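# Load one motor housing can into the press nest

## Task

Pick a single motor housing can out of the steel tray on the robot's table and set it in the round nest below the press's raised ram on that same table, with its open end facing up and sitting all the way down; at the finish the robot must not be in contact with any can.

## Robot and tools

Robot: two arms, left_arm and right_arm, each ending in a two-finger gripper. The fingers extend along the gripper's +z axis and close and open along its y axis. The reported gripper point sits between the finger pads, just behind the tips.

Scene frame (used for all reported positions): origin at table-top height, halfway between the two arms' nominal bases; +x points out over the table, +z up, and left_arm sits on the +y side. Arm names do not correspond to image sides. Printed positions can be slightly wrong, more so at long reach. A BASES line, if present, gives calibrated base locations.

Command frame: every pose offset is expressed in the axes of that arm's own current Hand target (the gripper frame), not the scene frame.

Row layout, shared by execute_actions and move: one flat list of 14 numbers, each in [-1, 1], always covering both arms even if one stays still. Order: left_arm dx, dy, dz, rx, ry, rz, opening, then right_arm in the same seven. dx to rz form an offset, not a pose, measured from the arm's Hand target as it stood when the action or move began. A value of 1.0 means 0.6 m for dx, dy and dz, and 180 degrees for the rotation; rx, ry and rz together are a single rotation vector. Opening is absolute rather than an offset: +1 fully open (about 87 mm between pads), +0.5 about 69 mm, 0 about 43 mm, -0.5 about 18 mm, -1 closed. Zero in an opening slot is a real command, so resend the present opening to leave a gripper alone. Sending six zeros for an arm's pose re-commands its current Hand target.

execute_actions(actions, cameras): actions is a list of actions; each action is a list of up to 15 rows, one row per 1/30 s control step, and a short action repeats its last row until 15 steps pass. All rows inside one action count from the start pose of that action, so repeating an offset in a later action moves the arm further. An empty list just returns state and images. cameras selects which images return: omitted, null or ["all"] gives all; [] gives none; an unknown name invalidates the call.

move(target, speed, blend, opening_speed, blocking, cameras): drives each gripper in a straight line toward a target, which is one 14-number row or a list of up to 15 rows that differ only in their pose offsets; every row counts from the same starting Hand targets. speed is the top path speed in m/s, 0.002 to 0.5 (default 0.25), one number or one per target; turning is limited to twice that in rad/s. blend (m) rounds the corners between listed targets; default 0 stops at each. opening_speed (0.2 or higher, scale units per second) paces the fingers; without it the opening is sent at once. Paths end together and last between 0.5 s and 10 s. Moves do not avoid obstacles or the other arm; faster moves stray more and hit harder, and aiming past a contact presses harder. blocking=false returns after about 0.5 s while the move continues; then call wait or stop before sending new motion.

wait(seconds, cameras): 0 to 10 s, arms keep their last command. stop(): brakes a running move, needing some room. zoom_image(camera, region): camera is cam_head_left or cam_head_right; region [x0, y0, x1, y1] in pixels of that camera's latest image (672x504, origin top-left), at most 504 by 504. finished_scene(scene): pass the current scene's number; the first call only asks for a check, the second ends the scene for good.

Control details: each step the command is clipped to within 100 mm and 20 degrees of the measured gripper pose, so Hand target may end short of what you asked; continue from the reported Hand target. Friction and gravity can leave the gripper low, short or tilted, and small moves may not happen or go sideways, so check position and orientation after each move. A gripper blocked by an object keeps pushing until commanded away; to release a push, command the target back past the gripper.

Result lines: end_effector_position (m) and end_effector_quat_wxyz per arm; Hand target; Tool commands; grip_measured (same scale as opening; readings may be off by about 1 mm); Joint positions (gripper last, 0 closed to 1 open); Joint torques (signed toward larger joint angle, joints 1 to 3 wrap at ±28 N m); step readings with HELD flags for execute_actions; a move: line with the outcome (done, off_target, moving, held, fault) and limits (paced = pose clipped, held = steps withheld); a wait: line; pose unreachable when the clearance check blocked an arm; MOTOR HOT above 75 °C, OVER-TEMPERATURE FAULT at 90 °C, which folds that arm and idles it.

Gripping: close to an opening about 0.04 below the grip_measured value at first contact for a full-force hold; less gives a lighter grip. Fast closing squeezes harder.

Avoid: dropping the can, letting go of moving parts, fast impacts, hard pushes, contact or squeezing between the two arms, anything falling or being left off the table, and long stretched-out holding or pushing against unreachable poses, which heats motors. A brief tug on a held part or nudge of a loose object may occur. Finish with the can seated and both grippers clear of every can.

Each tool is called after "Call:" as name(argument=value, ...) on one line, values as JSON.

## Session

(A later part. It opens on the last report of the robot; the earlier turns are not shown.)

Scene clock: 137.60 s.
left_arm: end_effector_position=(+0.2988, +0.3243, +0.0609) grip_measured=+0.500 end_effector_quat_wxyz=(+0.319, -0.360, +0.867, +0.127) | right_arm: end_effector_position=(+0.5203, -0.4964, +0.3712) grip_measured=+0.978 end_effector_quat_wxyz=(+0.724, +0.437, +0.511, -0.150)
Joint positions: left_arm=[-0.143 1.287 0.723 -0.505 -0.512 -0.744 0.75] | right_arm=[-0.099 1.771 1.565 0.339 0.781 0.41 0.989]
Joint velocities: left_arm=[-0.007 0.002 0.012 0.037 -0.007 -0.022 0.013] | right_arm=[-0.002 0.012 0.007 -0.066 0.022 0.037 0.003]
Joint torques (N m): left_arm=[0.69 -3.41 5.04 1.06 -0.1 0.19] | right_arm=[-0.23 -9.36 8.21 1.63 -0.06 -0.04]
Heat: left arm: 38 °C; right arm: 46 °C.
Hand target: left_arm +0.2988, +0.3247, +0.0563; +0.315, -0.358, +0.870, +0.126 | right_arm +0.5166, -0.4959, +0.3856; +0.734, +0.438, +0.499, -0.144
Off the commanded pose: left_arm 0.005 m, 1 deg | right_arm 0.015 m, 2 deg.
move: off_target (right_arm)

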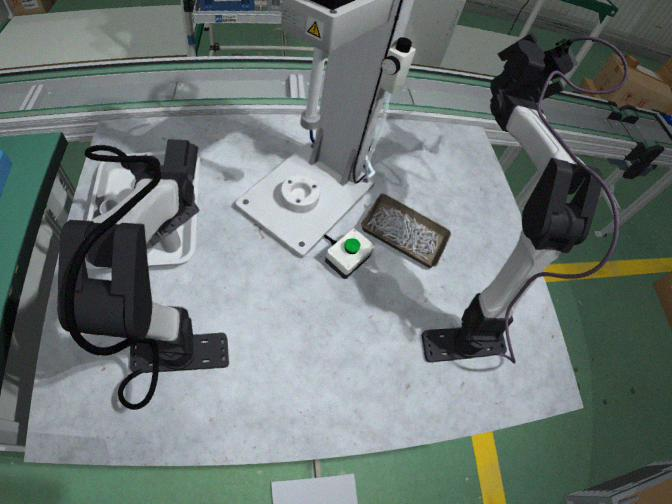

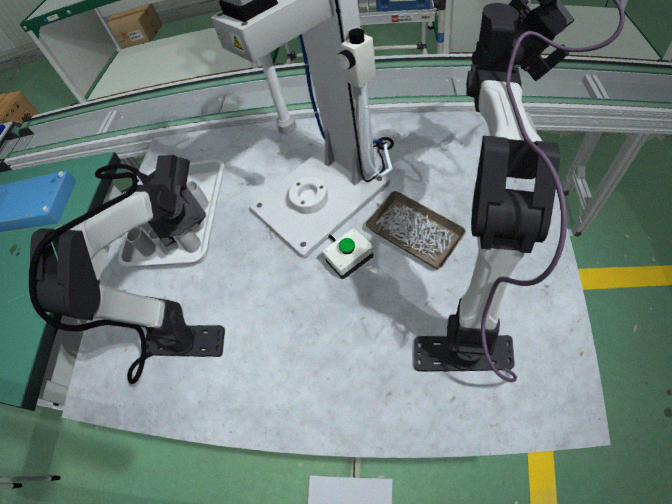

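Call:
move(target=[0,0,0,0,0,0,0.0,0,0,0,0,0,0,1], opening_speed=0.5, cameras=[])

Call:
move(target=[0,0,0,0,0,0,-0.35,0,0,0,0,0,0,1], opening_speed=0.3)

Call:
zoom_image(camera="cam_head_right", region=[110, 180, 230, 300])

Scene clock: 141.33 s.
left_arm: end_effector_position=(+0.2989, +0.3241, +0.0609) grip_measured=+0.001 end_effector_quat_wxyz=(+0.319, -0.358, +0.868, +0.127) | right_arm: end_effector_position=(+0.5203, -0.4964, +0.3712) grip_measured=+0.978 end_effector_quat_wxyz=(+0.724, +0.437, +0.511, -0.150)
Joint positions: left_arm=[-0.143 1.287 0.723 -0.504 -0.511 -0.739 0.5] | right_arm=[-0.099 1.771 1.565 0.339 0.781 0.41 0.989]
Joint velocities: left_arm=[-0.007 -0.017 0.002 -0.051 0.095 -0.066 -0.006] | right_arm=[-0.012 -0.002 -0.002 -0.022 -0.007 -0.095 -0.018]
Joint torques (N m): left_arm=[0.58 -3.56 4.94 1.05 -0.11 0.11] | right_arm=[-0.23 -9.36 8.21 1.62 -0.06 -0.04]
Heat: left arm: 39 °C; right arm: 47 °C.
Hand target: left_arm +0.2988, +0.3247, +0.0563; +0.315, -0.358, +0.870, +0.126 | right_arm +0.5166, -0.4959, +0.3856; +0.734, +0.438, +0.499, -0.144
Off the commanded pose: left_arm 0.005 m, 0 deg | right_arm 0.015 m, 2 deg.
move: off_target (right_arm)
No camera images: "cameras" was empty.

Scene clock: 142.70 s.
left_arm: end_effector_position=(+0.2989, +0.3241, +0.0609) grip_measured=-0.012 end_effector_quat_wxyz=(+0.319, -0.358, +0.868, +0.127) | right_arm: end_effector_position=(+0.5203, -0.4964, +0.3712) grip_measured=+0.978 end_effector_quat_wxyz=(+0.724, +0.437, +0.511, -0.150)
Joint positions: left_arm=[-0.143 1.287 0.723 -0.504 -0.511 -0.739 0.494] | right_arm=[-0.099 1.771 1.565 0.339 0.781 0.41 0.989]
Joint velocities: left_arm=[-0.002 -0.002 0.012 -0.095 -0.081 -0.022 -0.011] | right_arm=[-0.012 0.002 0.017 -0.081 0.007 0.037 -0.003]
Joint torques (N m): left_arm=[0.66 -3.48 4.97 1.06 -0.12 0.09] | right_arm=[-0.23 -9.36 8.2 1.63 -0.06 -0.04]
Heat: left arm: 39 °C; right arm: 47 °C.
Hand target: left_arm +0.2988, +0.3247, +0.0563; +0.315, -0.358, +0.870, +0.126 | right_arm +0.5166, -0.4959, +0.3856; +0.734, +0.438, +0.499, -0.144
Off the commanded pose: left_arm 0.005 m, 0 deg | right_arm 0.015 m, 2 deg.
move: off_target (right_arm)

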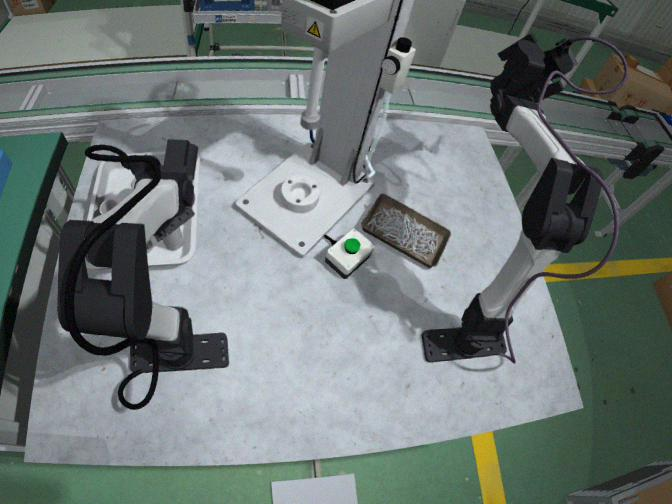

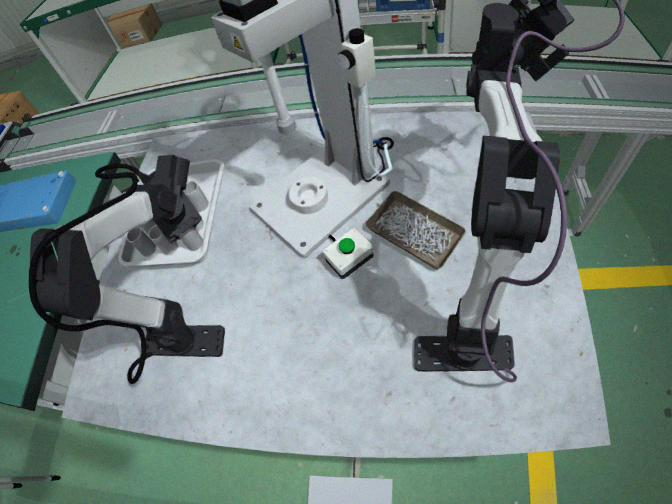

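Scaled by 4.200.

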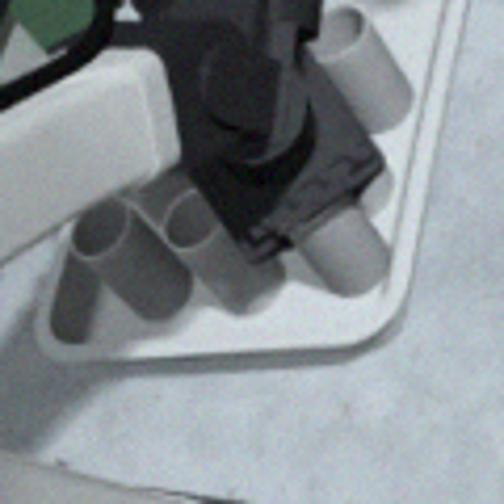

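Call:
move(target=[-0.128,-0.001,-0.154,0,0,0,-0.35,0,0,0,0,0,0,1], speed=0.12)

Call:
zoom_image(camera="cam_head_right", region=[110, 150, 260, 300])

Call:
zoom_image(camera="cam_head_left", region=[90, 150, 240, 300])

Scene clock: 148.33 s.
left_arm: end_effector_position=(+0.2962, +0.3235, +0.1649) grip_measured=-0.012 end_effector_quat_wxyz=(+0.302, -0.355, +0.875, +0.133) | right_arm: end_effector_position=(+0.5203, -0.4964, +0.3712) grip_measured=+0.978 end_effector_quat_wxyz=(+0.724, +0.437, +0.511, -0.150)
Joint positions: left_arm=[-0.143 1.264 1.139 -0.98 -0.506 -0.739 0.494] | right_arm=[-0.099 1.771 1.565 0.339 0.781 0.41 0.989]
Joint velocities: left_arm=[-0.012 0.007 -0.017 -0.022 -0.022 0.022 -0.006] | right_arm=[-0.012 0.012 0.007 -0.051 0.022 0.022 0.008]
Joint torques (N m): left_arm=[0.21 -4.97 8.5 0.82 -0.17 0.09] | right_arm=[-0.23 -9.35 8.21 1.63 -0.06 -0.04]
Heat: left arm: 39 °C; right arm: 47 °C.
Hand target: left_arm +0.3010, +0.3234, +0.1766; +0.315, -0.358, +0.870, +0.126 | right_arm +0.5166, -0.4959, +0.3856; +0.734, +0.438, +0.499, -0.144
Off the commanded pose: left_arm 0.012 m, 2 deg | right_arm 0.015 m, 2 deg.
move: off_target (left_arm, right_arm)

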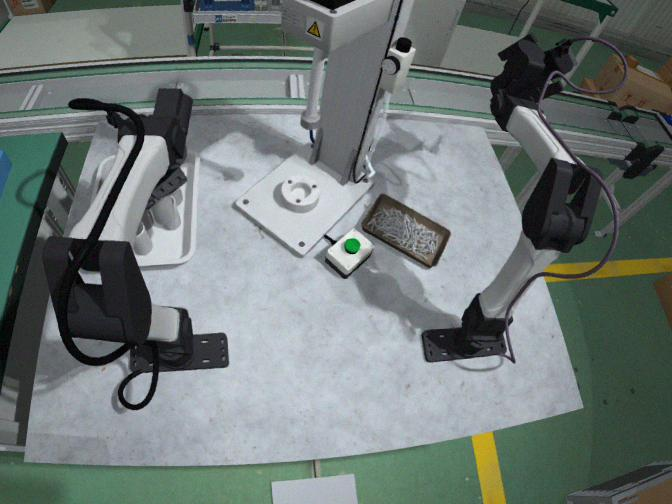

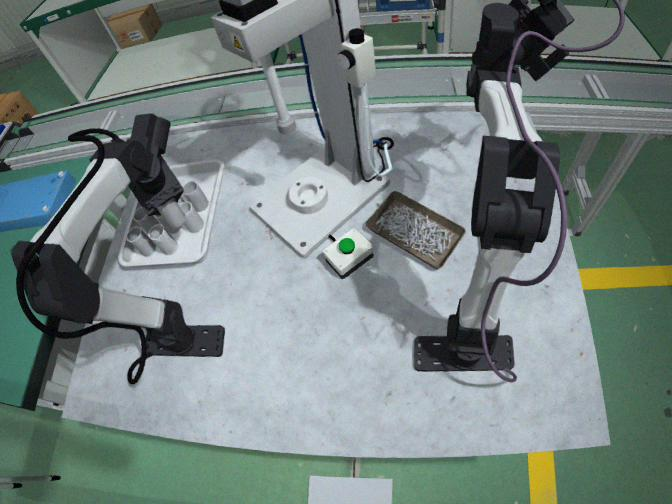

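Scaled by 3.360.

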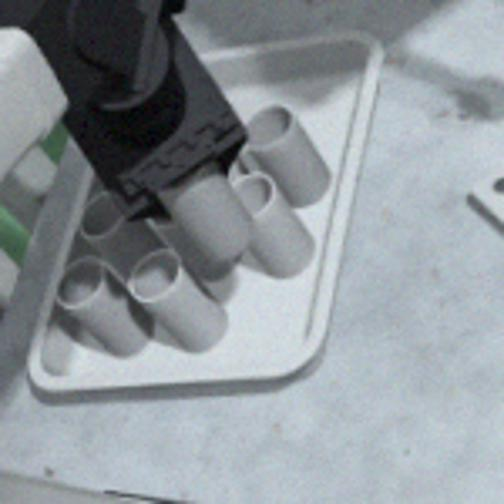

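Scaled by 3.360.

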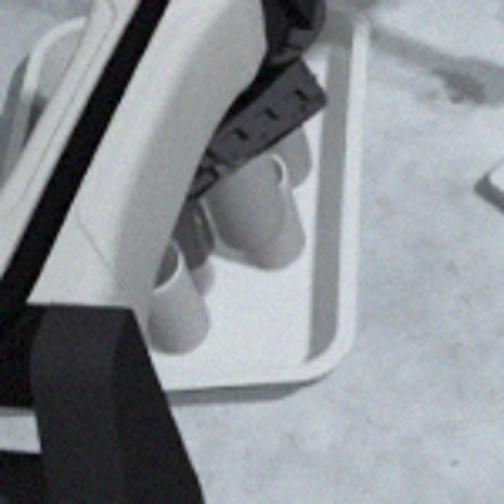

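Call:
move(target=[0.224,-0.357,-0.157,0.2304,0.0023,0.278,-0.35,0,0,0,0,0,0,1], speed=0.2)

Call:
zoom_image(camera="cam_head_right", region=[200, 100, 360, 260])

Call:
zoom_image(camera="cam_head_left", region=[200, 100, 360, 260])

Scene clock: 159.10 s.
left_arm: end_effector_position=(+0.3244, +0.0879, +0.1488) grip_measured=-0.012 end_effector_quat_wxyz=(+0.310, +0.101, +0.945, -0.030) | right_arm: end_effector_position=(+0.5203, -0.4964, +0.3712) grip_measured=+0.978 end_effector_quat_wxyz=(+0.724, +0.437, +0.511, -0.150)
Joint positions: left_arm=[-0.723 1.521 1.279 -0.747 -0.27 -0.375 0.494] | right_arm=[-0.099 1.771 1.565 0.339 0.781 0.41 0.989]
Joint velocities: left_arm=[-0.002 0.002 0.007 -0.037 -0.066 -0.037 0.009] | right_arm=[-0.022 -0.012 0.007 -0.022 -0.022 -0.022 0.003]
Joint torques (N m): left_arm=[-3.19 -5.03 10.13 1.57 0.63 1] | right_arm=[-0.23 -9.36 8.21 1.63 -0.06 -0.04]
Heat: left arm: 42 °C; right arm: 47 °C.
Hand target: left_arm +0.3315, +0.0531, +0.1623; +0.326, +0.162, +0.928, -0.076 | right_arm +0.5166, -0.4959, +0.3856; +0.734, +0.438, +0.499, -0.144
Off the commanded pose: left_arm 0.037 m, 9 deg | right_arm 0.015 m, 2 deg.
move: off_target (left_arm, right_arm)

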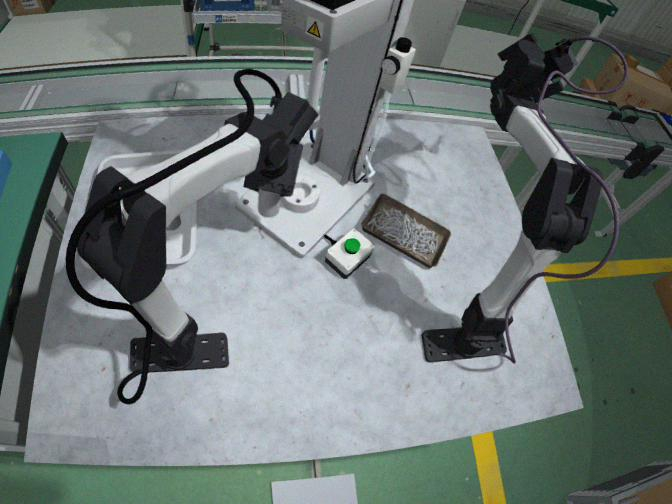

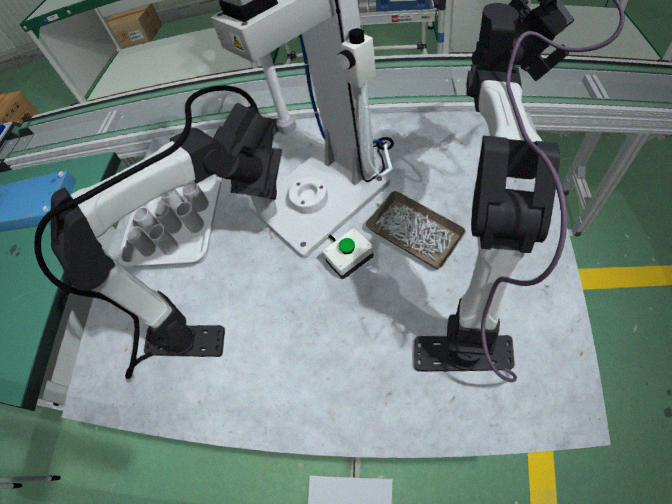

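Scaled by 3.150.

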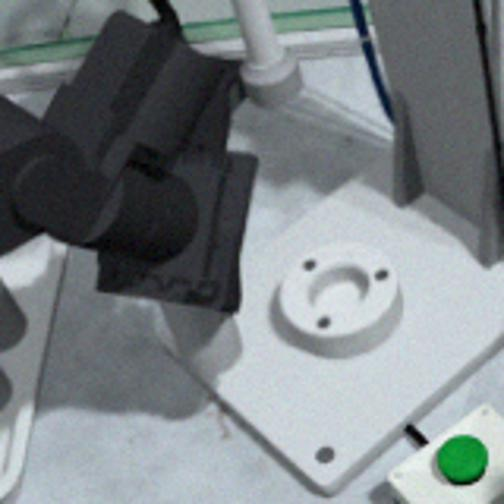

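Scaled by 3.150.

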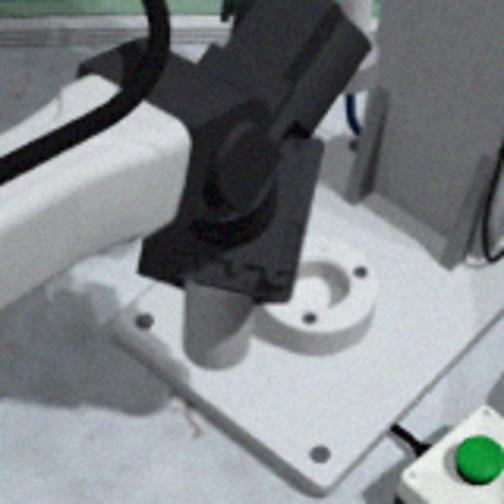

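Call:
move(target=[0,0.1,-0.06,0,0,0,-0.35,0,0,0,0,0,0,1], speed=0.1)

Call:
zoom_image(camera="cam_head_right", region=[180, 0, 360, 230])

Call:
zoom_image(camera="cam_head_left", region=[180, 0, 360, 230])

Scene clock: 168.10 s.
left_arm: end_effector_position=(+0.3274, +0.1207, +0.1677) grip_measured=-0.012 end_effector_quat_wxyz=(+0.302, +0.162, +0.937, -0.060) | right_arm: end_effector_position=(+0.5203, -0.4964, +0.3712) grip_measured=+0.978 end_effector_quat_wxyz=(+0.724, +0.437, +0.511, -0.150)
Joint positions: left_arm=[-0.579 1.444 1.279 -0.786 -0.092 -0.155 0.494] | right_arm=[-0.099 1.771 1.565 0.339 0.781 0.41 0.989]
Joint velocities: left_arm=[-0.012 0.012 0.042 -0.125 0.066 -0.051 0.006] | right_arm=[0.007 -0.007 0.012 -0.051 0.022 -0.007 0.013]
Joint torques (N m): left_arm=[0.43 -9.26 9.26 1.13 0.1 0.14] | right_arm=[-0.23 -9.36 8.21 1.63 -0.06 -0.04]
Heat: left arm: 45 °C; right arm: 47 °C.
Hand target: left_arm +0.3323, +0.1182, +0.1903; +0.329, +0.163, +0.927, -0.073 | right_arm +0.5166, -0.4959, +0.3856; +0.734, +0.438, +0.499, -0.144
Off the commanded pose: left_arm 0.021 m, 3 deg | right_arm 0.015 m, 2 deg.
move: off_target (left_arm, right_arm)

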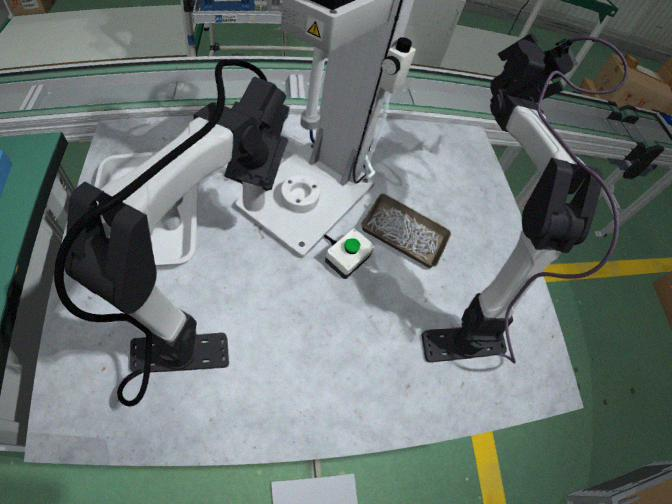

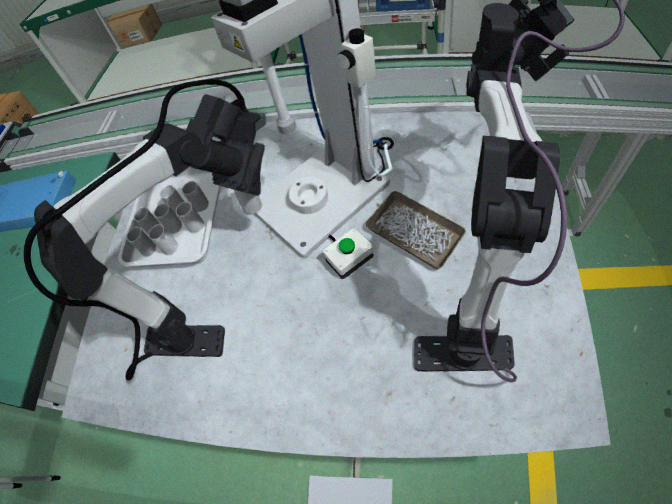

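Scaled by 2.191.

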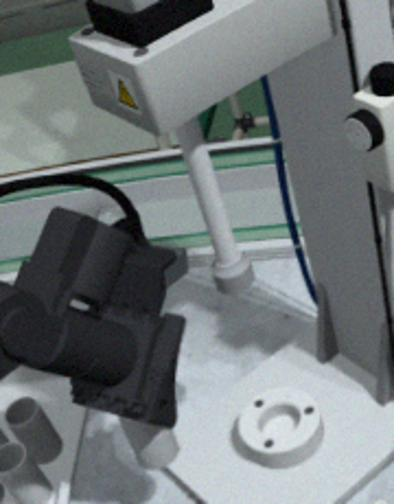

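Scaled by 2.191.

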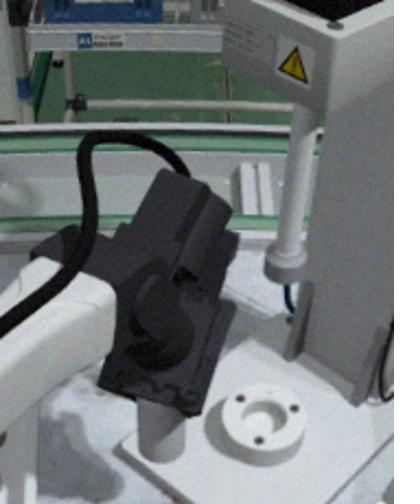

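Call:
move(target=[-0.027,0.179,0.166,0,0,0,-0.35,0,0,0,0,0,0,1], speed=0.15)

Call:
zoom_image(camera="cam_head_right", region=[140, 80, 300, 240])

Call:
zoom_image(camera="cam_head_left", region=[140, 80, 300, 240])

Scene clock: 180.73 s.
left_arm: end_effector_position=(+0.4250, +0.1975, +0.1072) grip_measured=-0.012 end_effector_quat_wxyz=(+0.305, +0.160, +0.937, -0.062) | right_arm: end_effector_position=(+0.5203, -0.4964, +0.3712) grip_measured=+0.978 end_effector_quat_wxyz=(+0.724, +0.437, +0.511, -0.150)
Joint positions: left_arm=[-0.239 1.699 1.291 -0.539 0.108 0.117 0.494] | right_arm=[-0.099 1.771 1.565 0.339 0.781 0.41 0.989]
Joint velocities: left_arm=[0.002 -0.007 0.007 0.051 -0.022 0.007 -0.001] | right_arm=[-0.007 0.007 0.017 -0.051 0.066 0.007 0.029]
Joint torques (N m): left_arm=[0.31 -8.16 9.18 1.39 0.29 0.14] | right_arm=[-0.24 -9.35 8.2 1.63 -0.06 -0.04]
Heat: left arm: 46 °C; right arm: 47 °C.
Hand target: left_arm +0.4408, +0.1938, +0.1207; +0.331, +0.165, +0.927, -0.066 | right_arm +0.5166, -0.4959, +0.3856; +0.734, +0.438, +0.499, -0.144
Off the commanded pose: left_arm 0.021 m, 3 deg | right_arm 0.015 m, 2 deg.
move: off_target (left_arm, right_arm)

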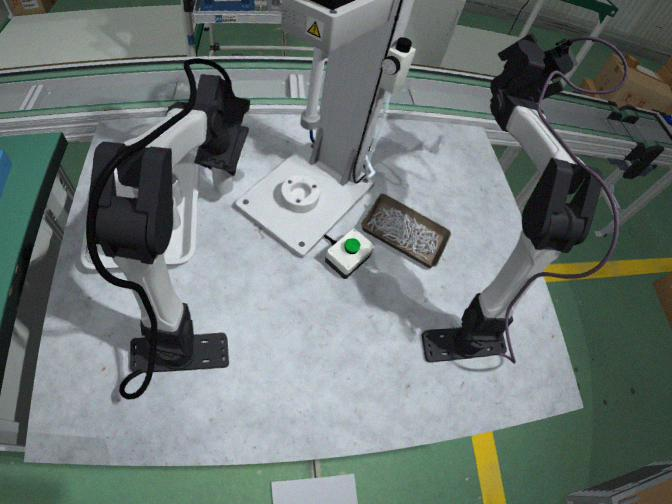

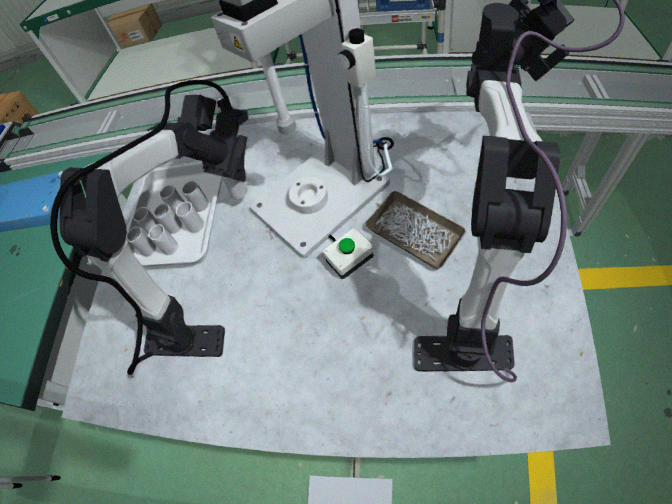

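Scaled by 3.150.

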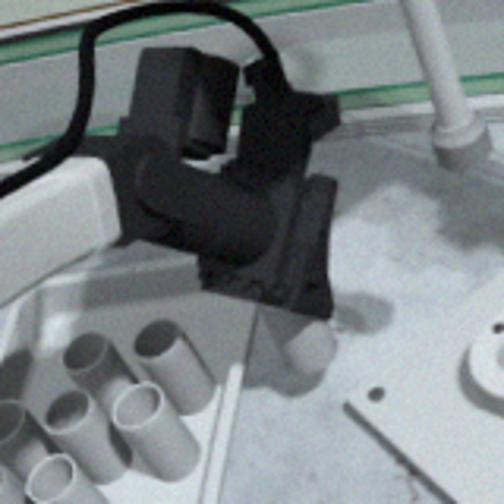

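Scaled by 3.150.

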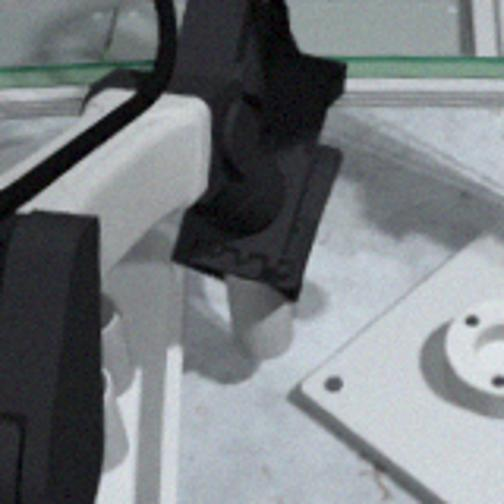

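Call:
move(target=[0.045,0.002,0.055,0,-0.02,0,-0.35,0,0,0,0,0,0,1], speed=0.06)

Call:
zoom_image(camera="cam_head_left", region=[140, 80, 300, 240])

Scene clock: 186.47 s.
left_arm: end_effector_position=(+0.4354, +0.1947, +0.0780) grip_measured=-0.012 end_effector_quat_wxyz=(+0.351, +0.161, +0.920, -0.068) | right_arm: end_effector_position=(+0.5203, -0.4964, +0.3712) grip_measured=+0.978 end_effector_quat_wxyz=(+0.724, +0.437, +0.511, -0.150)
Joint positions: left_arm=[-0.235 1.699 1.122 -0.272 0.122 0.118 0.494] | right_arm=[-0.099 1.771 1.565 0.339 0.781 0.41 0.989]
Joint velocities: left_arm=[-0.022 -0.012 0.002 0.022 0.007 0.007 -0.006] | right_arm=[-0.007 0.007 -0.007 -0.037 -0.037 0.066 0.003]
Joint torques (N m): left_arm=[0.65 -8.16 5.71 1.52 0.24 0.18] | right_arm=[-0.23 -9.36 8.21 1.62 -0.06 -0.04]
Heat: left arm: 46 °C; right arm: 47 °C.
Hand target: left_arm +0.4405, +0.1950, +0.0783; +0.360, +0.164, +0.916, -0.071 | right_arm +0.5166, -0.4959, +0.3856; +0.734, +0.438, +0.499, -0.144
Off the commanded pose: left_arm 0.006 m, 1 deg | right_arm 0.015 m, 2 deg.
move: off_target (right_arm)

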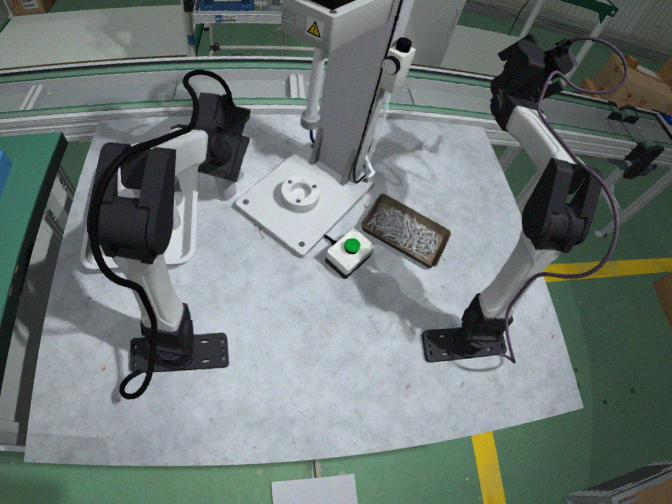

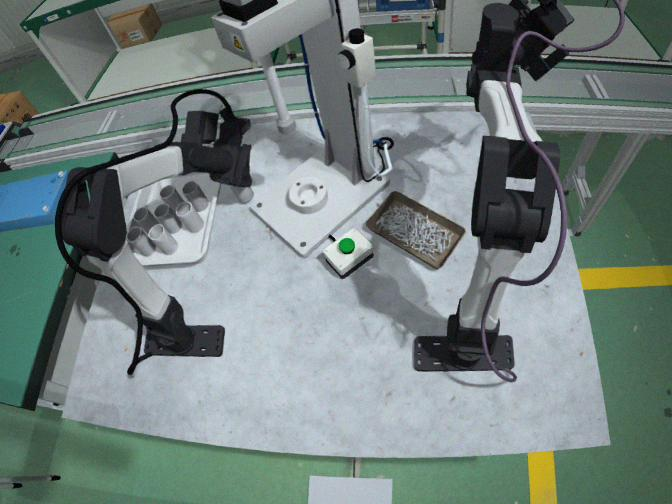

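Scaled by 3.150.

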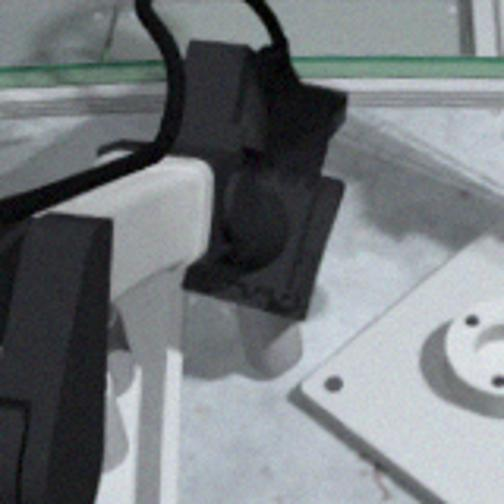

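Call:
move(target=[0.007,0.027,0.034,0,0.009,0,-0.35,0,0,0,0,0,0,1], speed=0.05)

Call:
zoom_image(camera="cam_head_left", region=[180, 120, 280, 220])

Call:
zoom_image(camera="cam_head_right", region=[180, 120, 280, 220])

Scene clock: 192.67 s.
left_arm: end_effector_position=(+0.4501, +0.2013, +0.0656) grip_measured=-0.015 end_effector_quat_wxyz=(+0.350, +0.164, +0.919, -0.075) | right_arm: end_effector_position=(+0.5203, -0.4964, +0.3712) grip_measured=+0.978 end_effector_quat_wxyz=(+0.724, +0.437, +0.511, -0.150)
Joint positions: left_arm=[-0.202 1.766 1.148 -0.235 0.158 0.144 0.492] | right_arm=[-0.099 1.771 1.565 0.339 0.781 0.41 0.989]
Joint velocities: left_arm=[0.007 0.022 -0.007 0.007 0.051 -0.007 -0.011] | right_arm=[0.002 -0.017 -0.007 0.022 0.007 -0.051 0.003]
Joint torques (N m): left_arm=[1.07 -6.38 7.23 1.26 0.12 0.24] | right_arm=[-0.23 -9.36 8.23 1.63 -0.06 -0.04]
Heat: left arm: 45 °C; right arm: 47 °C.
Hand target: left_arm +0.4561, +0.2068, +0.0598; +0.347, +0.165, +0.921, -0.068 | right_arm +0.5166, -0.4959, +0.3856; +0.734, +0.438, +0.499, -0.144
Off the commanded pose: left_arm 0.009 m, 1 deg | right_arm 0.015 m, 2 deg.
move: off_target (right_arm)

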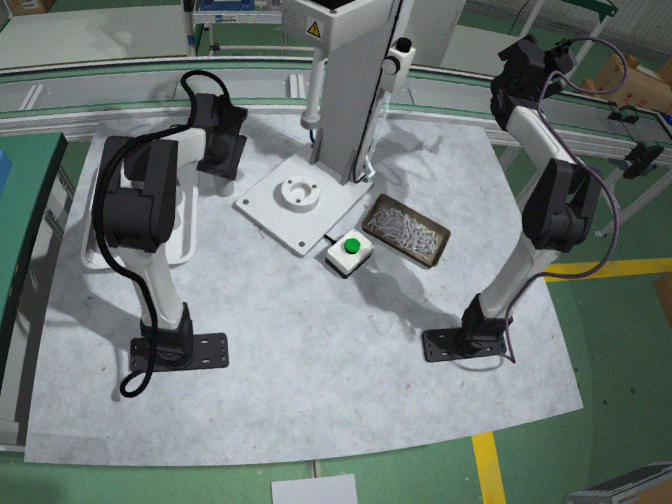

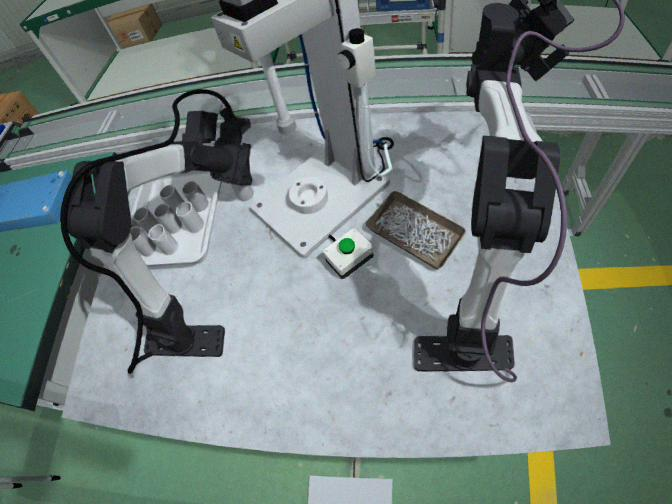

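Scaled by 5.040.

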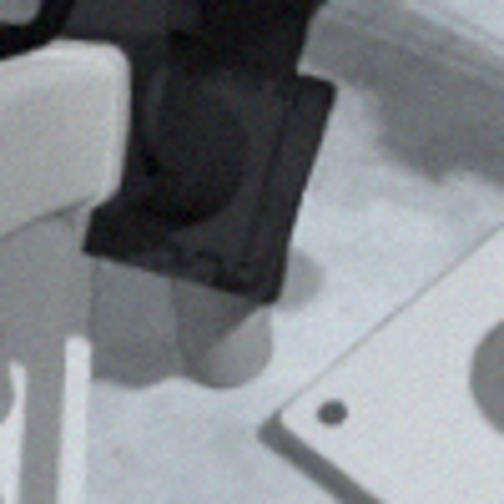

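Scaled by 5.040.

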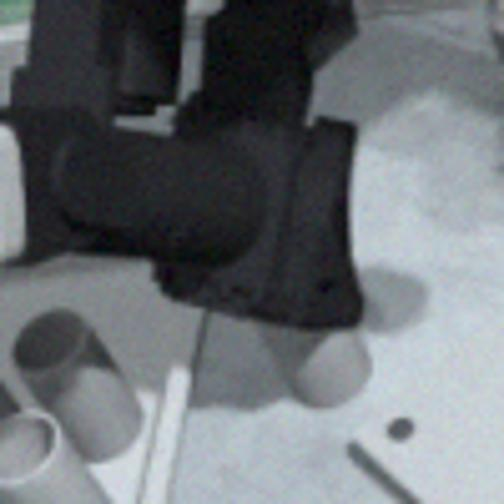

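Call:
move(target=[0.004,-0.01,0.006,0,0.012,0,-0.35,0,0,0,0,0,0,1], speed=0.04)

Call:
zoom_image(camera="cam_head_left", region=[180, 120, 280, 220])

Call:
zoom_image(camera="cam_head_right", region=[180, 120, 280, 220])

Scene clock: 196.20 s.
left_arm: end_effector_position=(+0.4529, +0.2000, +0.0658) grip_measured=-0.016 end_effector_quat_wxyz=(+0.343, +0.165, +0.922, -0.074) | right_arm: end_effector_position=(+0.5203, -0.4964, +0.3712) grip_measured=+0.978 end_effector_quat_wxyz=(+0.724, +0.437, +0.511, -0.150)
Joint positions: left_arm=[-0.205 1.785 1.182 -0.265 0.155 0.144 0.492] | right_arm=[-0.099 1.771 1.565 0.339 0.781 0.41 0.989]
Joint velocities: left_arm=[0.012 -0.017 -0.017 -0.066 -0.051 -0.007 0.004] | right_arm=[-0.012 0.002 -0.007 -0.007 -0.022 0.022 -0.003]
Joint torques (N m): left_arm=[-0.51 -6.11 7.15 1.12 -0.04 0.11] | right_arm=[-0.23 -9.36 8.21 1.63 -0.06 -0.04]
Heat: left arm: 45 °C; right arm: 47 °C.
Hand target: left_arm +0.4545, +0.2008, +0.0554; +0.330, +0.166, +0.927, -0.065 | right_arm +0.5166, -0.4959, +0.3856; +0.734, +0.438, +0.499, -0.144
Off the commanded pose: left_arm 0.010 m, 2 deg | right_arm 0.015 m, 2 deg.
move: off_target (right_arm)

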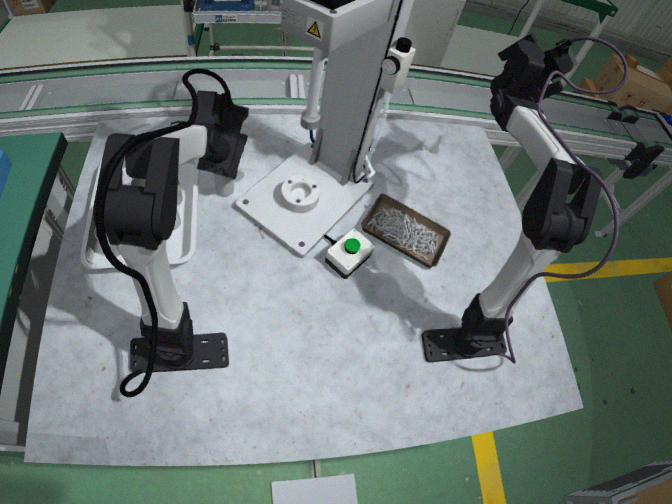

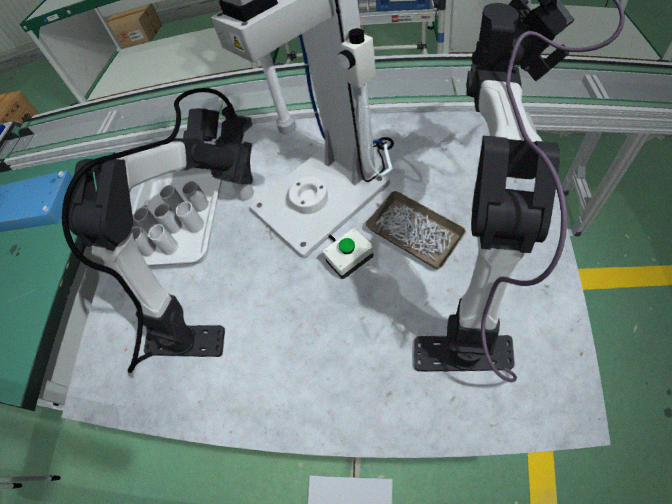

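Scaled by 5.040.

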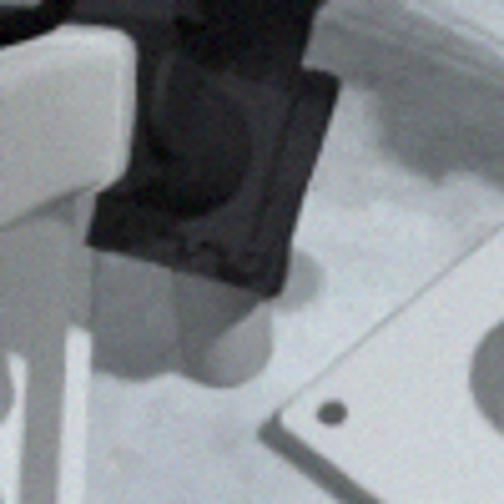

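Scaled by 5.040.

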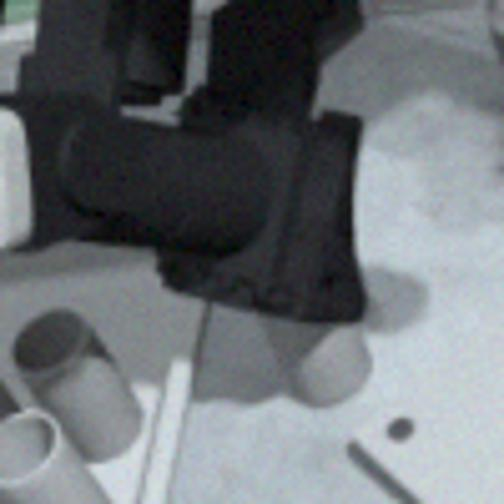

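Call:
move(target=[0,0,0,0,0,0,0.4,0,0,0,0,0,0,1], opening_speed=0.5, cameras=[])

Call:
move(target=[0,0,-0.18,0,0,0,0.5,0,0,0,0,0,0,1], speed=0.12)

Call:
zoom_image(camera="cam_head_left", region=[180, 120, 280, 220])

Call:
zoom_image(camera="cam_head_right", region=[180, 120, 280, 220])

Scene clock: 202.00 s.
left_arm: end_effector_position=(+0.4515, +0.2016, +0.0554) grip_measured=+0.400 end_effector_quat_wxyz=(+0.331, +0.163, +0.927, -0.070) | right_arm: end_effector_position=(+0.5203, -0.4964, +0.3712) grip_measured=+0.978 end_effector_quat_wxyz=(+0.724, +0.437, +0.511, -0.150)
Joint positions: left_arm=[-0.206 1.809 1.182 -0.267 0.144 0.144 0.7] | right_arm=[-0.099 1.771 1.565 0.339 0.781 0.41 0.989]
Joint velocities: left_arm=[0.012 -0.017 0.007 0.037 -0.037 0.007 -0.007] | right_arm=[-0.017 0.007 0.002 -0.022 0.022 -0.051 -0.003]
Joint torques (N m): left_arm=[-0.44 -8.36 7.3 1.1 0.08 0.1] | right_arm=[-0.23 -9.36 8.21 1.62 -0.06 -0.04]
Heat: left arm: 45 °C; right arm: 47 °C.
Hand target: left_arm +0.4544, +0.2007, +0.0553; +0.330, +0.166, +0.927, -0.065 | right_arm +0.5166, -0.4959, +0.3856; +0.734, +0.438, +0.499, -0.144
Off the commanded pose: left_arm 0.003 m, 1 deg | right_arm 0.015 m, 2 deg.
move: off_target (right_arm)
No camera images: "cameras" was empty.

Scene clock: 203.67 s.
left_arm: end_effector_position=(+0.3897, +0.2238, +0.1268) grip_measured=+0.500 end_effector_quat_wxyz=(+0.315, +0.162, +0.933, -0.063) | right_arm: end_effector_position=(+0.5203, -0.4964, +0.3712) grip_measured=+0.978 end_effector_quat_wxyz=(+0.724, +0.437, +0.511, -0.150)
Joint positions: left_arm=[-0.174 1.527 1.182 -0.588 0.15 0.174 0.75] | right_arm=[-0.099 1.771 1.565 0.339 0.781 0.41 0.989]
Joint velocities: left_arm=[-0.007 -0.002 0.007 -0.007 -0.022 -0.007 -0.004] | right_arm=[0.012 -0.002 0.012 -0.022 -0.022 0.007 -0.018]
Joint torques (N m): left_arm=[0.73 -9.43 7.91 1.04 0.27 0.18] | right_arm=[-0.23 -9.36 8.2 1.63 -0.06 -0.04]
Heat: left arm: 45 °C; right arm: 47 °C.
Hand target: left_arm +0.3921, +0.2247, +0.1412; +0.330, +0.166, +0.927, -0.064 | right_arm +0.5166, -0.4959, +0.3856; +0.734, +0.438, +0.499, -0.144
Off the commanded pose: left_arm 0.012 m, 2 deg | right_arm 0.015 m, 2 deg.
move: off_target (left_arm, right_arm)

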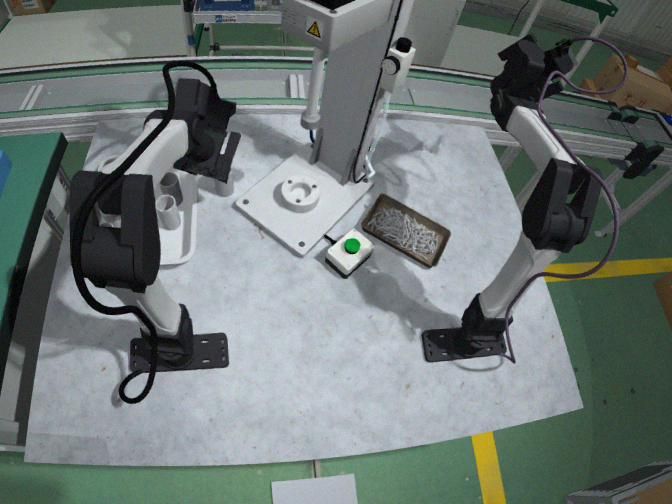

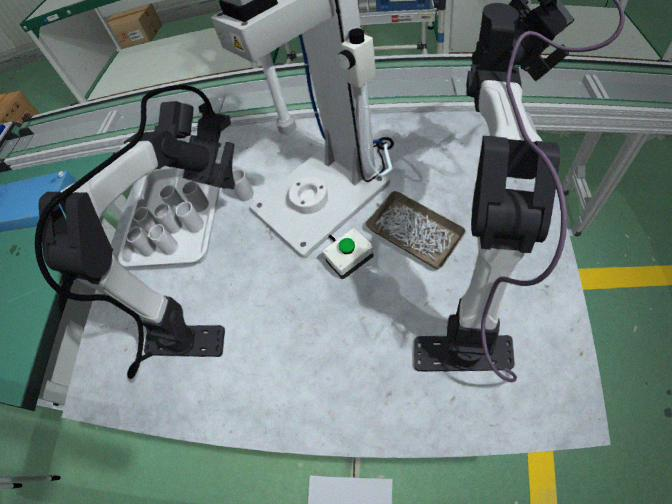

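Scaled by 5.040.

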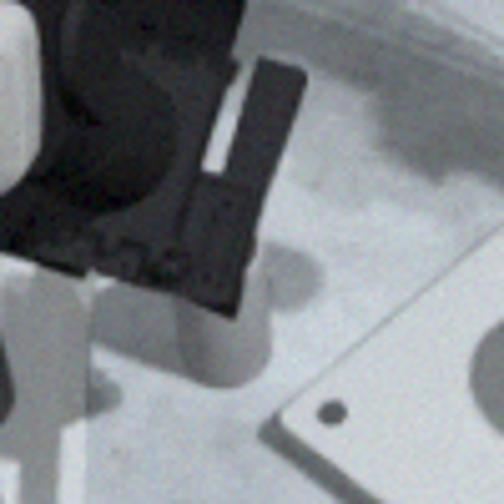

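Scaled by 5.040.

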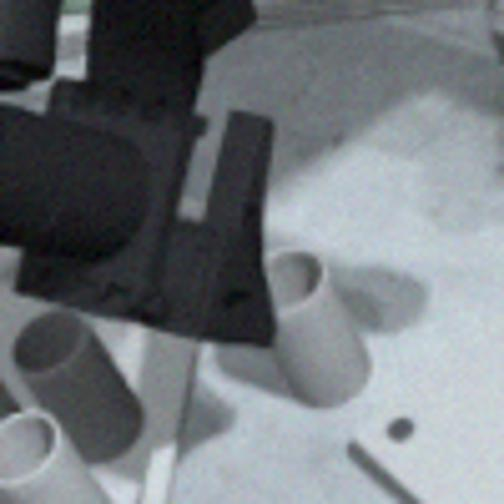

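Call:
move(target=[0.045,-0.07,0.007,-0.1186,-0.1685,-0.0806,0.5,0,0,0,0,0,0,1], speed=0.2)

Call:
zoom_image(camera="cam_head_left", region=[160, 120, 280, 240])

Call:
zoom_image(camera="cam_head_right", region=[160, 120, 280, 240])

Scene clock: 214.73 s.
left_arm: end_effector_position=(+0.3586, +0.1909, +0.1215) grip_measured=+0.500 end_effector_quat_wxyz=(+0.565, -0.032, +0.824, +0.020) | right_arm: end_effector_position=(+0.5203, -0.4964, +0.3712) grip_measured=+0.978 end_effector_quat_wxyz=(+0.724, +0.437, +0.511, -0.150)
Joint positions: left_arm=[-0.569 1.188 0.524 0.229 -0.545 -0.24 0.75] | right_arm=[-0.099 1.771 1.565 0.339 0.781 0.41 0.989]
Joint velocities: left_arm=[0.002 -0.012 -0.012 -0.051 -0.051 -0.051 -0.007] | right_arm=[-0.002 0.007 -0.007 0.051 0.007 -0.022 0.008]
Joint torques (N m): left_arm=[-0.59 -4.51 5.26 1.68 -0.13 -0.08] | right_arm=[-0.21 -9.36 8.21 1.63 -0.06 -0.04]
Heat: left arm: 44 °C; right arm: 48 °C.
Hand target: left_arm +0.3580, +0.1901, +0.1228; +0.571, -0.038, +0.820, +0.017 | right_arm +0.5166, -0.4959, +0.3856; +0.734, +0.438, +0.499, -0.144
Off the commanded pose: left_arm 0.002 m, 1 deg | right_arm 0.015 m, 2 deg.
move: off_target (right_arm)

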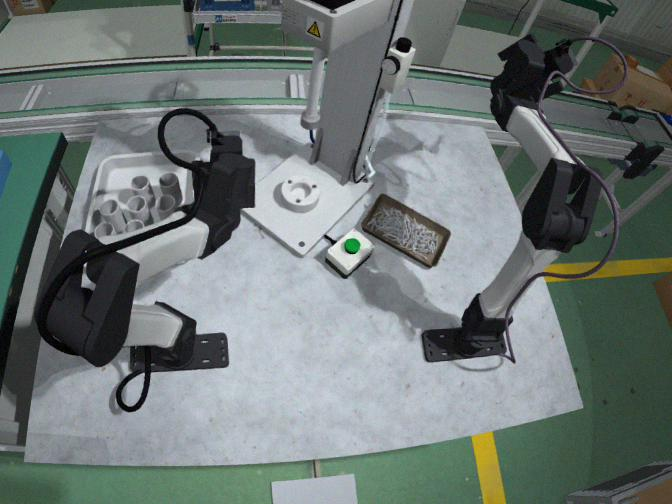

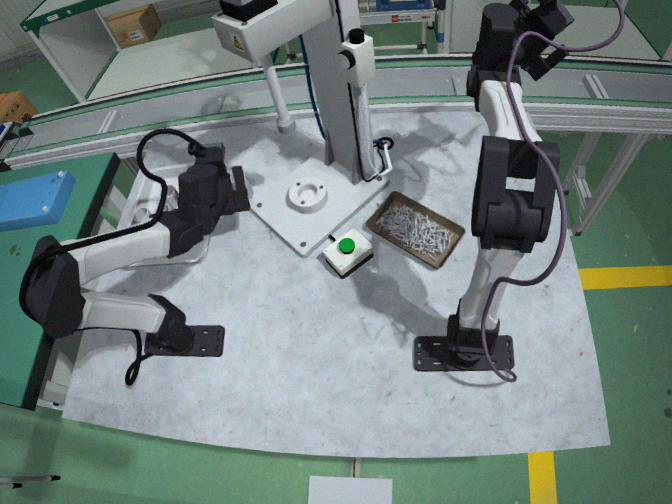

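Scaled by 4.200.

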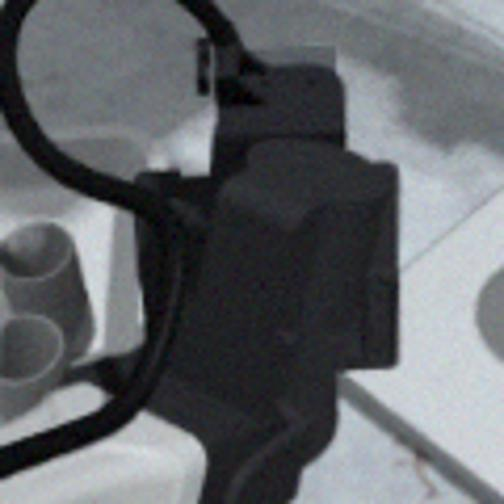

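Scaled by 4.200.

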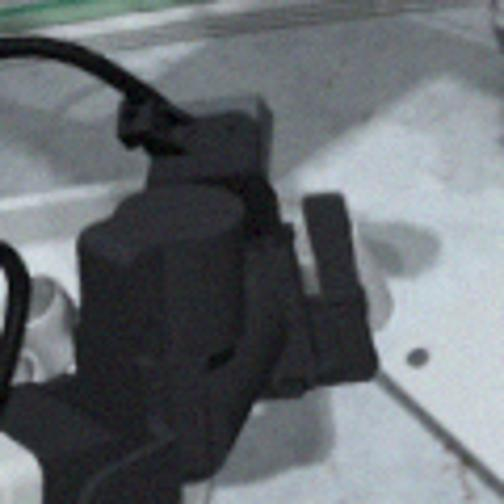

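Call:
move(target=[0.067,0.002,0.037,0,-0.0556,0,0.5,0,0,0,0,0,0,1], speed=0.15)

Call:
zoom_image(camera="cam_head_left", region=[160, 120, 280, 240])

Call:
zoom_image(camera="cam_head_right", region=[160, 120, 280, 240])

Scene clock: 238.90 s.
left_arm: end_effector_position=(+0.3664, +0.1912, +0.0801) grip_measured=+0.500 end_effector_quat_wxyz=(+0.641, -0.040, +0.766, +0.014) | right_arm: end_effector_position=(+0.5203, -0.4964, +0.3712) grip_measured=+0.978 end_effector_quat_wxyz=(+0.724, +0.437, +0.511, -0.150)
Joint positions: left_arm=[-0.588 1.48 0.268 0.996 -0.596 -0.153 0.75] | right_arm=[-0.099 1.771 1.565 0.339 0.781 0.41 0.989]
Joint velocities: left_arm=[-0.017 -0.022 0.002 0.022 0.007 -0.007 -0.01] | right_arm=[-0.002 0.002 -0.002 -0.051 0.066 -0.022 -0.013]
Joint torques (N m): left_arm=[-0.53 -3.66 3.33 1.72 -0.05 0.22] | right_arm=[-0.23 -9.36 8.21 1.63 -0.06 -0.04]
Heat: left arm: 40 °C; right arm: 48 °C.
Hand target: left_arm +0.3639, +0.1920, +0.0767; +0.641, -0.035, +0.767, +0.019 | right_arm +0.5166, -0.4959, +0.3856; +0.734, +0.438, +0.499, -0.144
Off the commanded pose: left_arm 0.003 m, 1 deg | right_arm 0.015 m, 2 deg.
move: off_target (right_arm)

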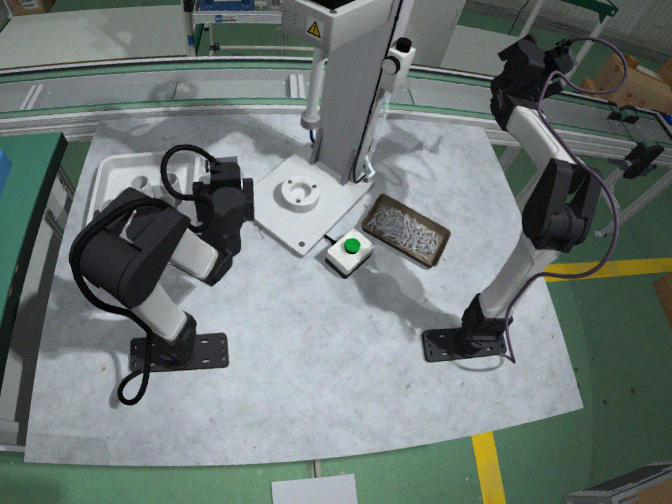

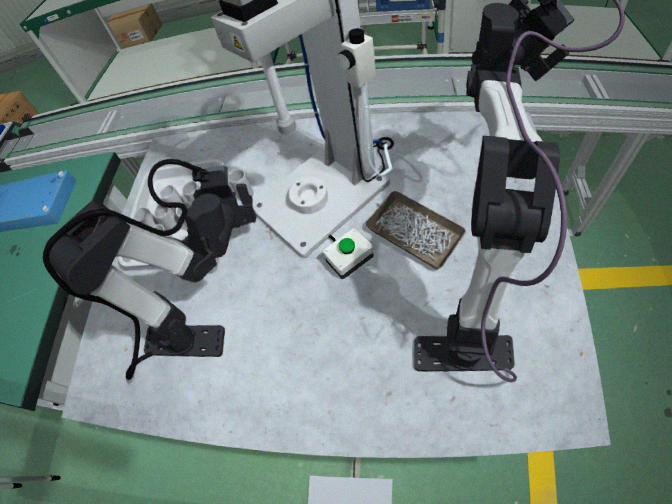

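Scaled by 4.200.

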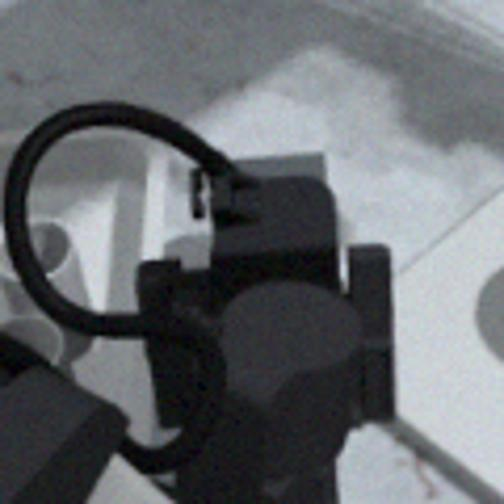

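Scaled by 4.200.

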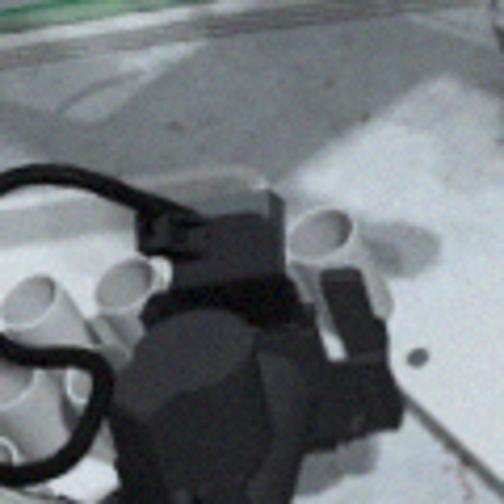

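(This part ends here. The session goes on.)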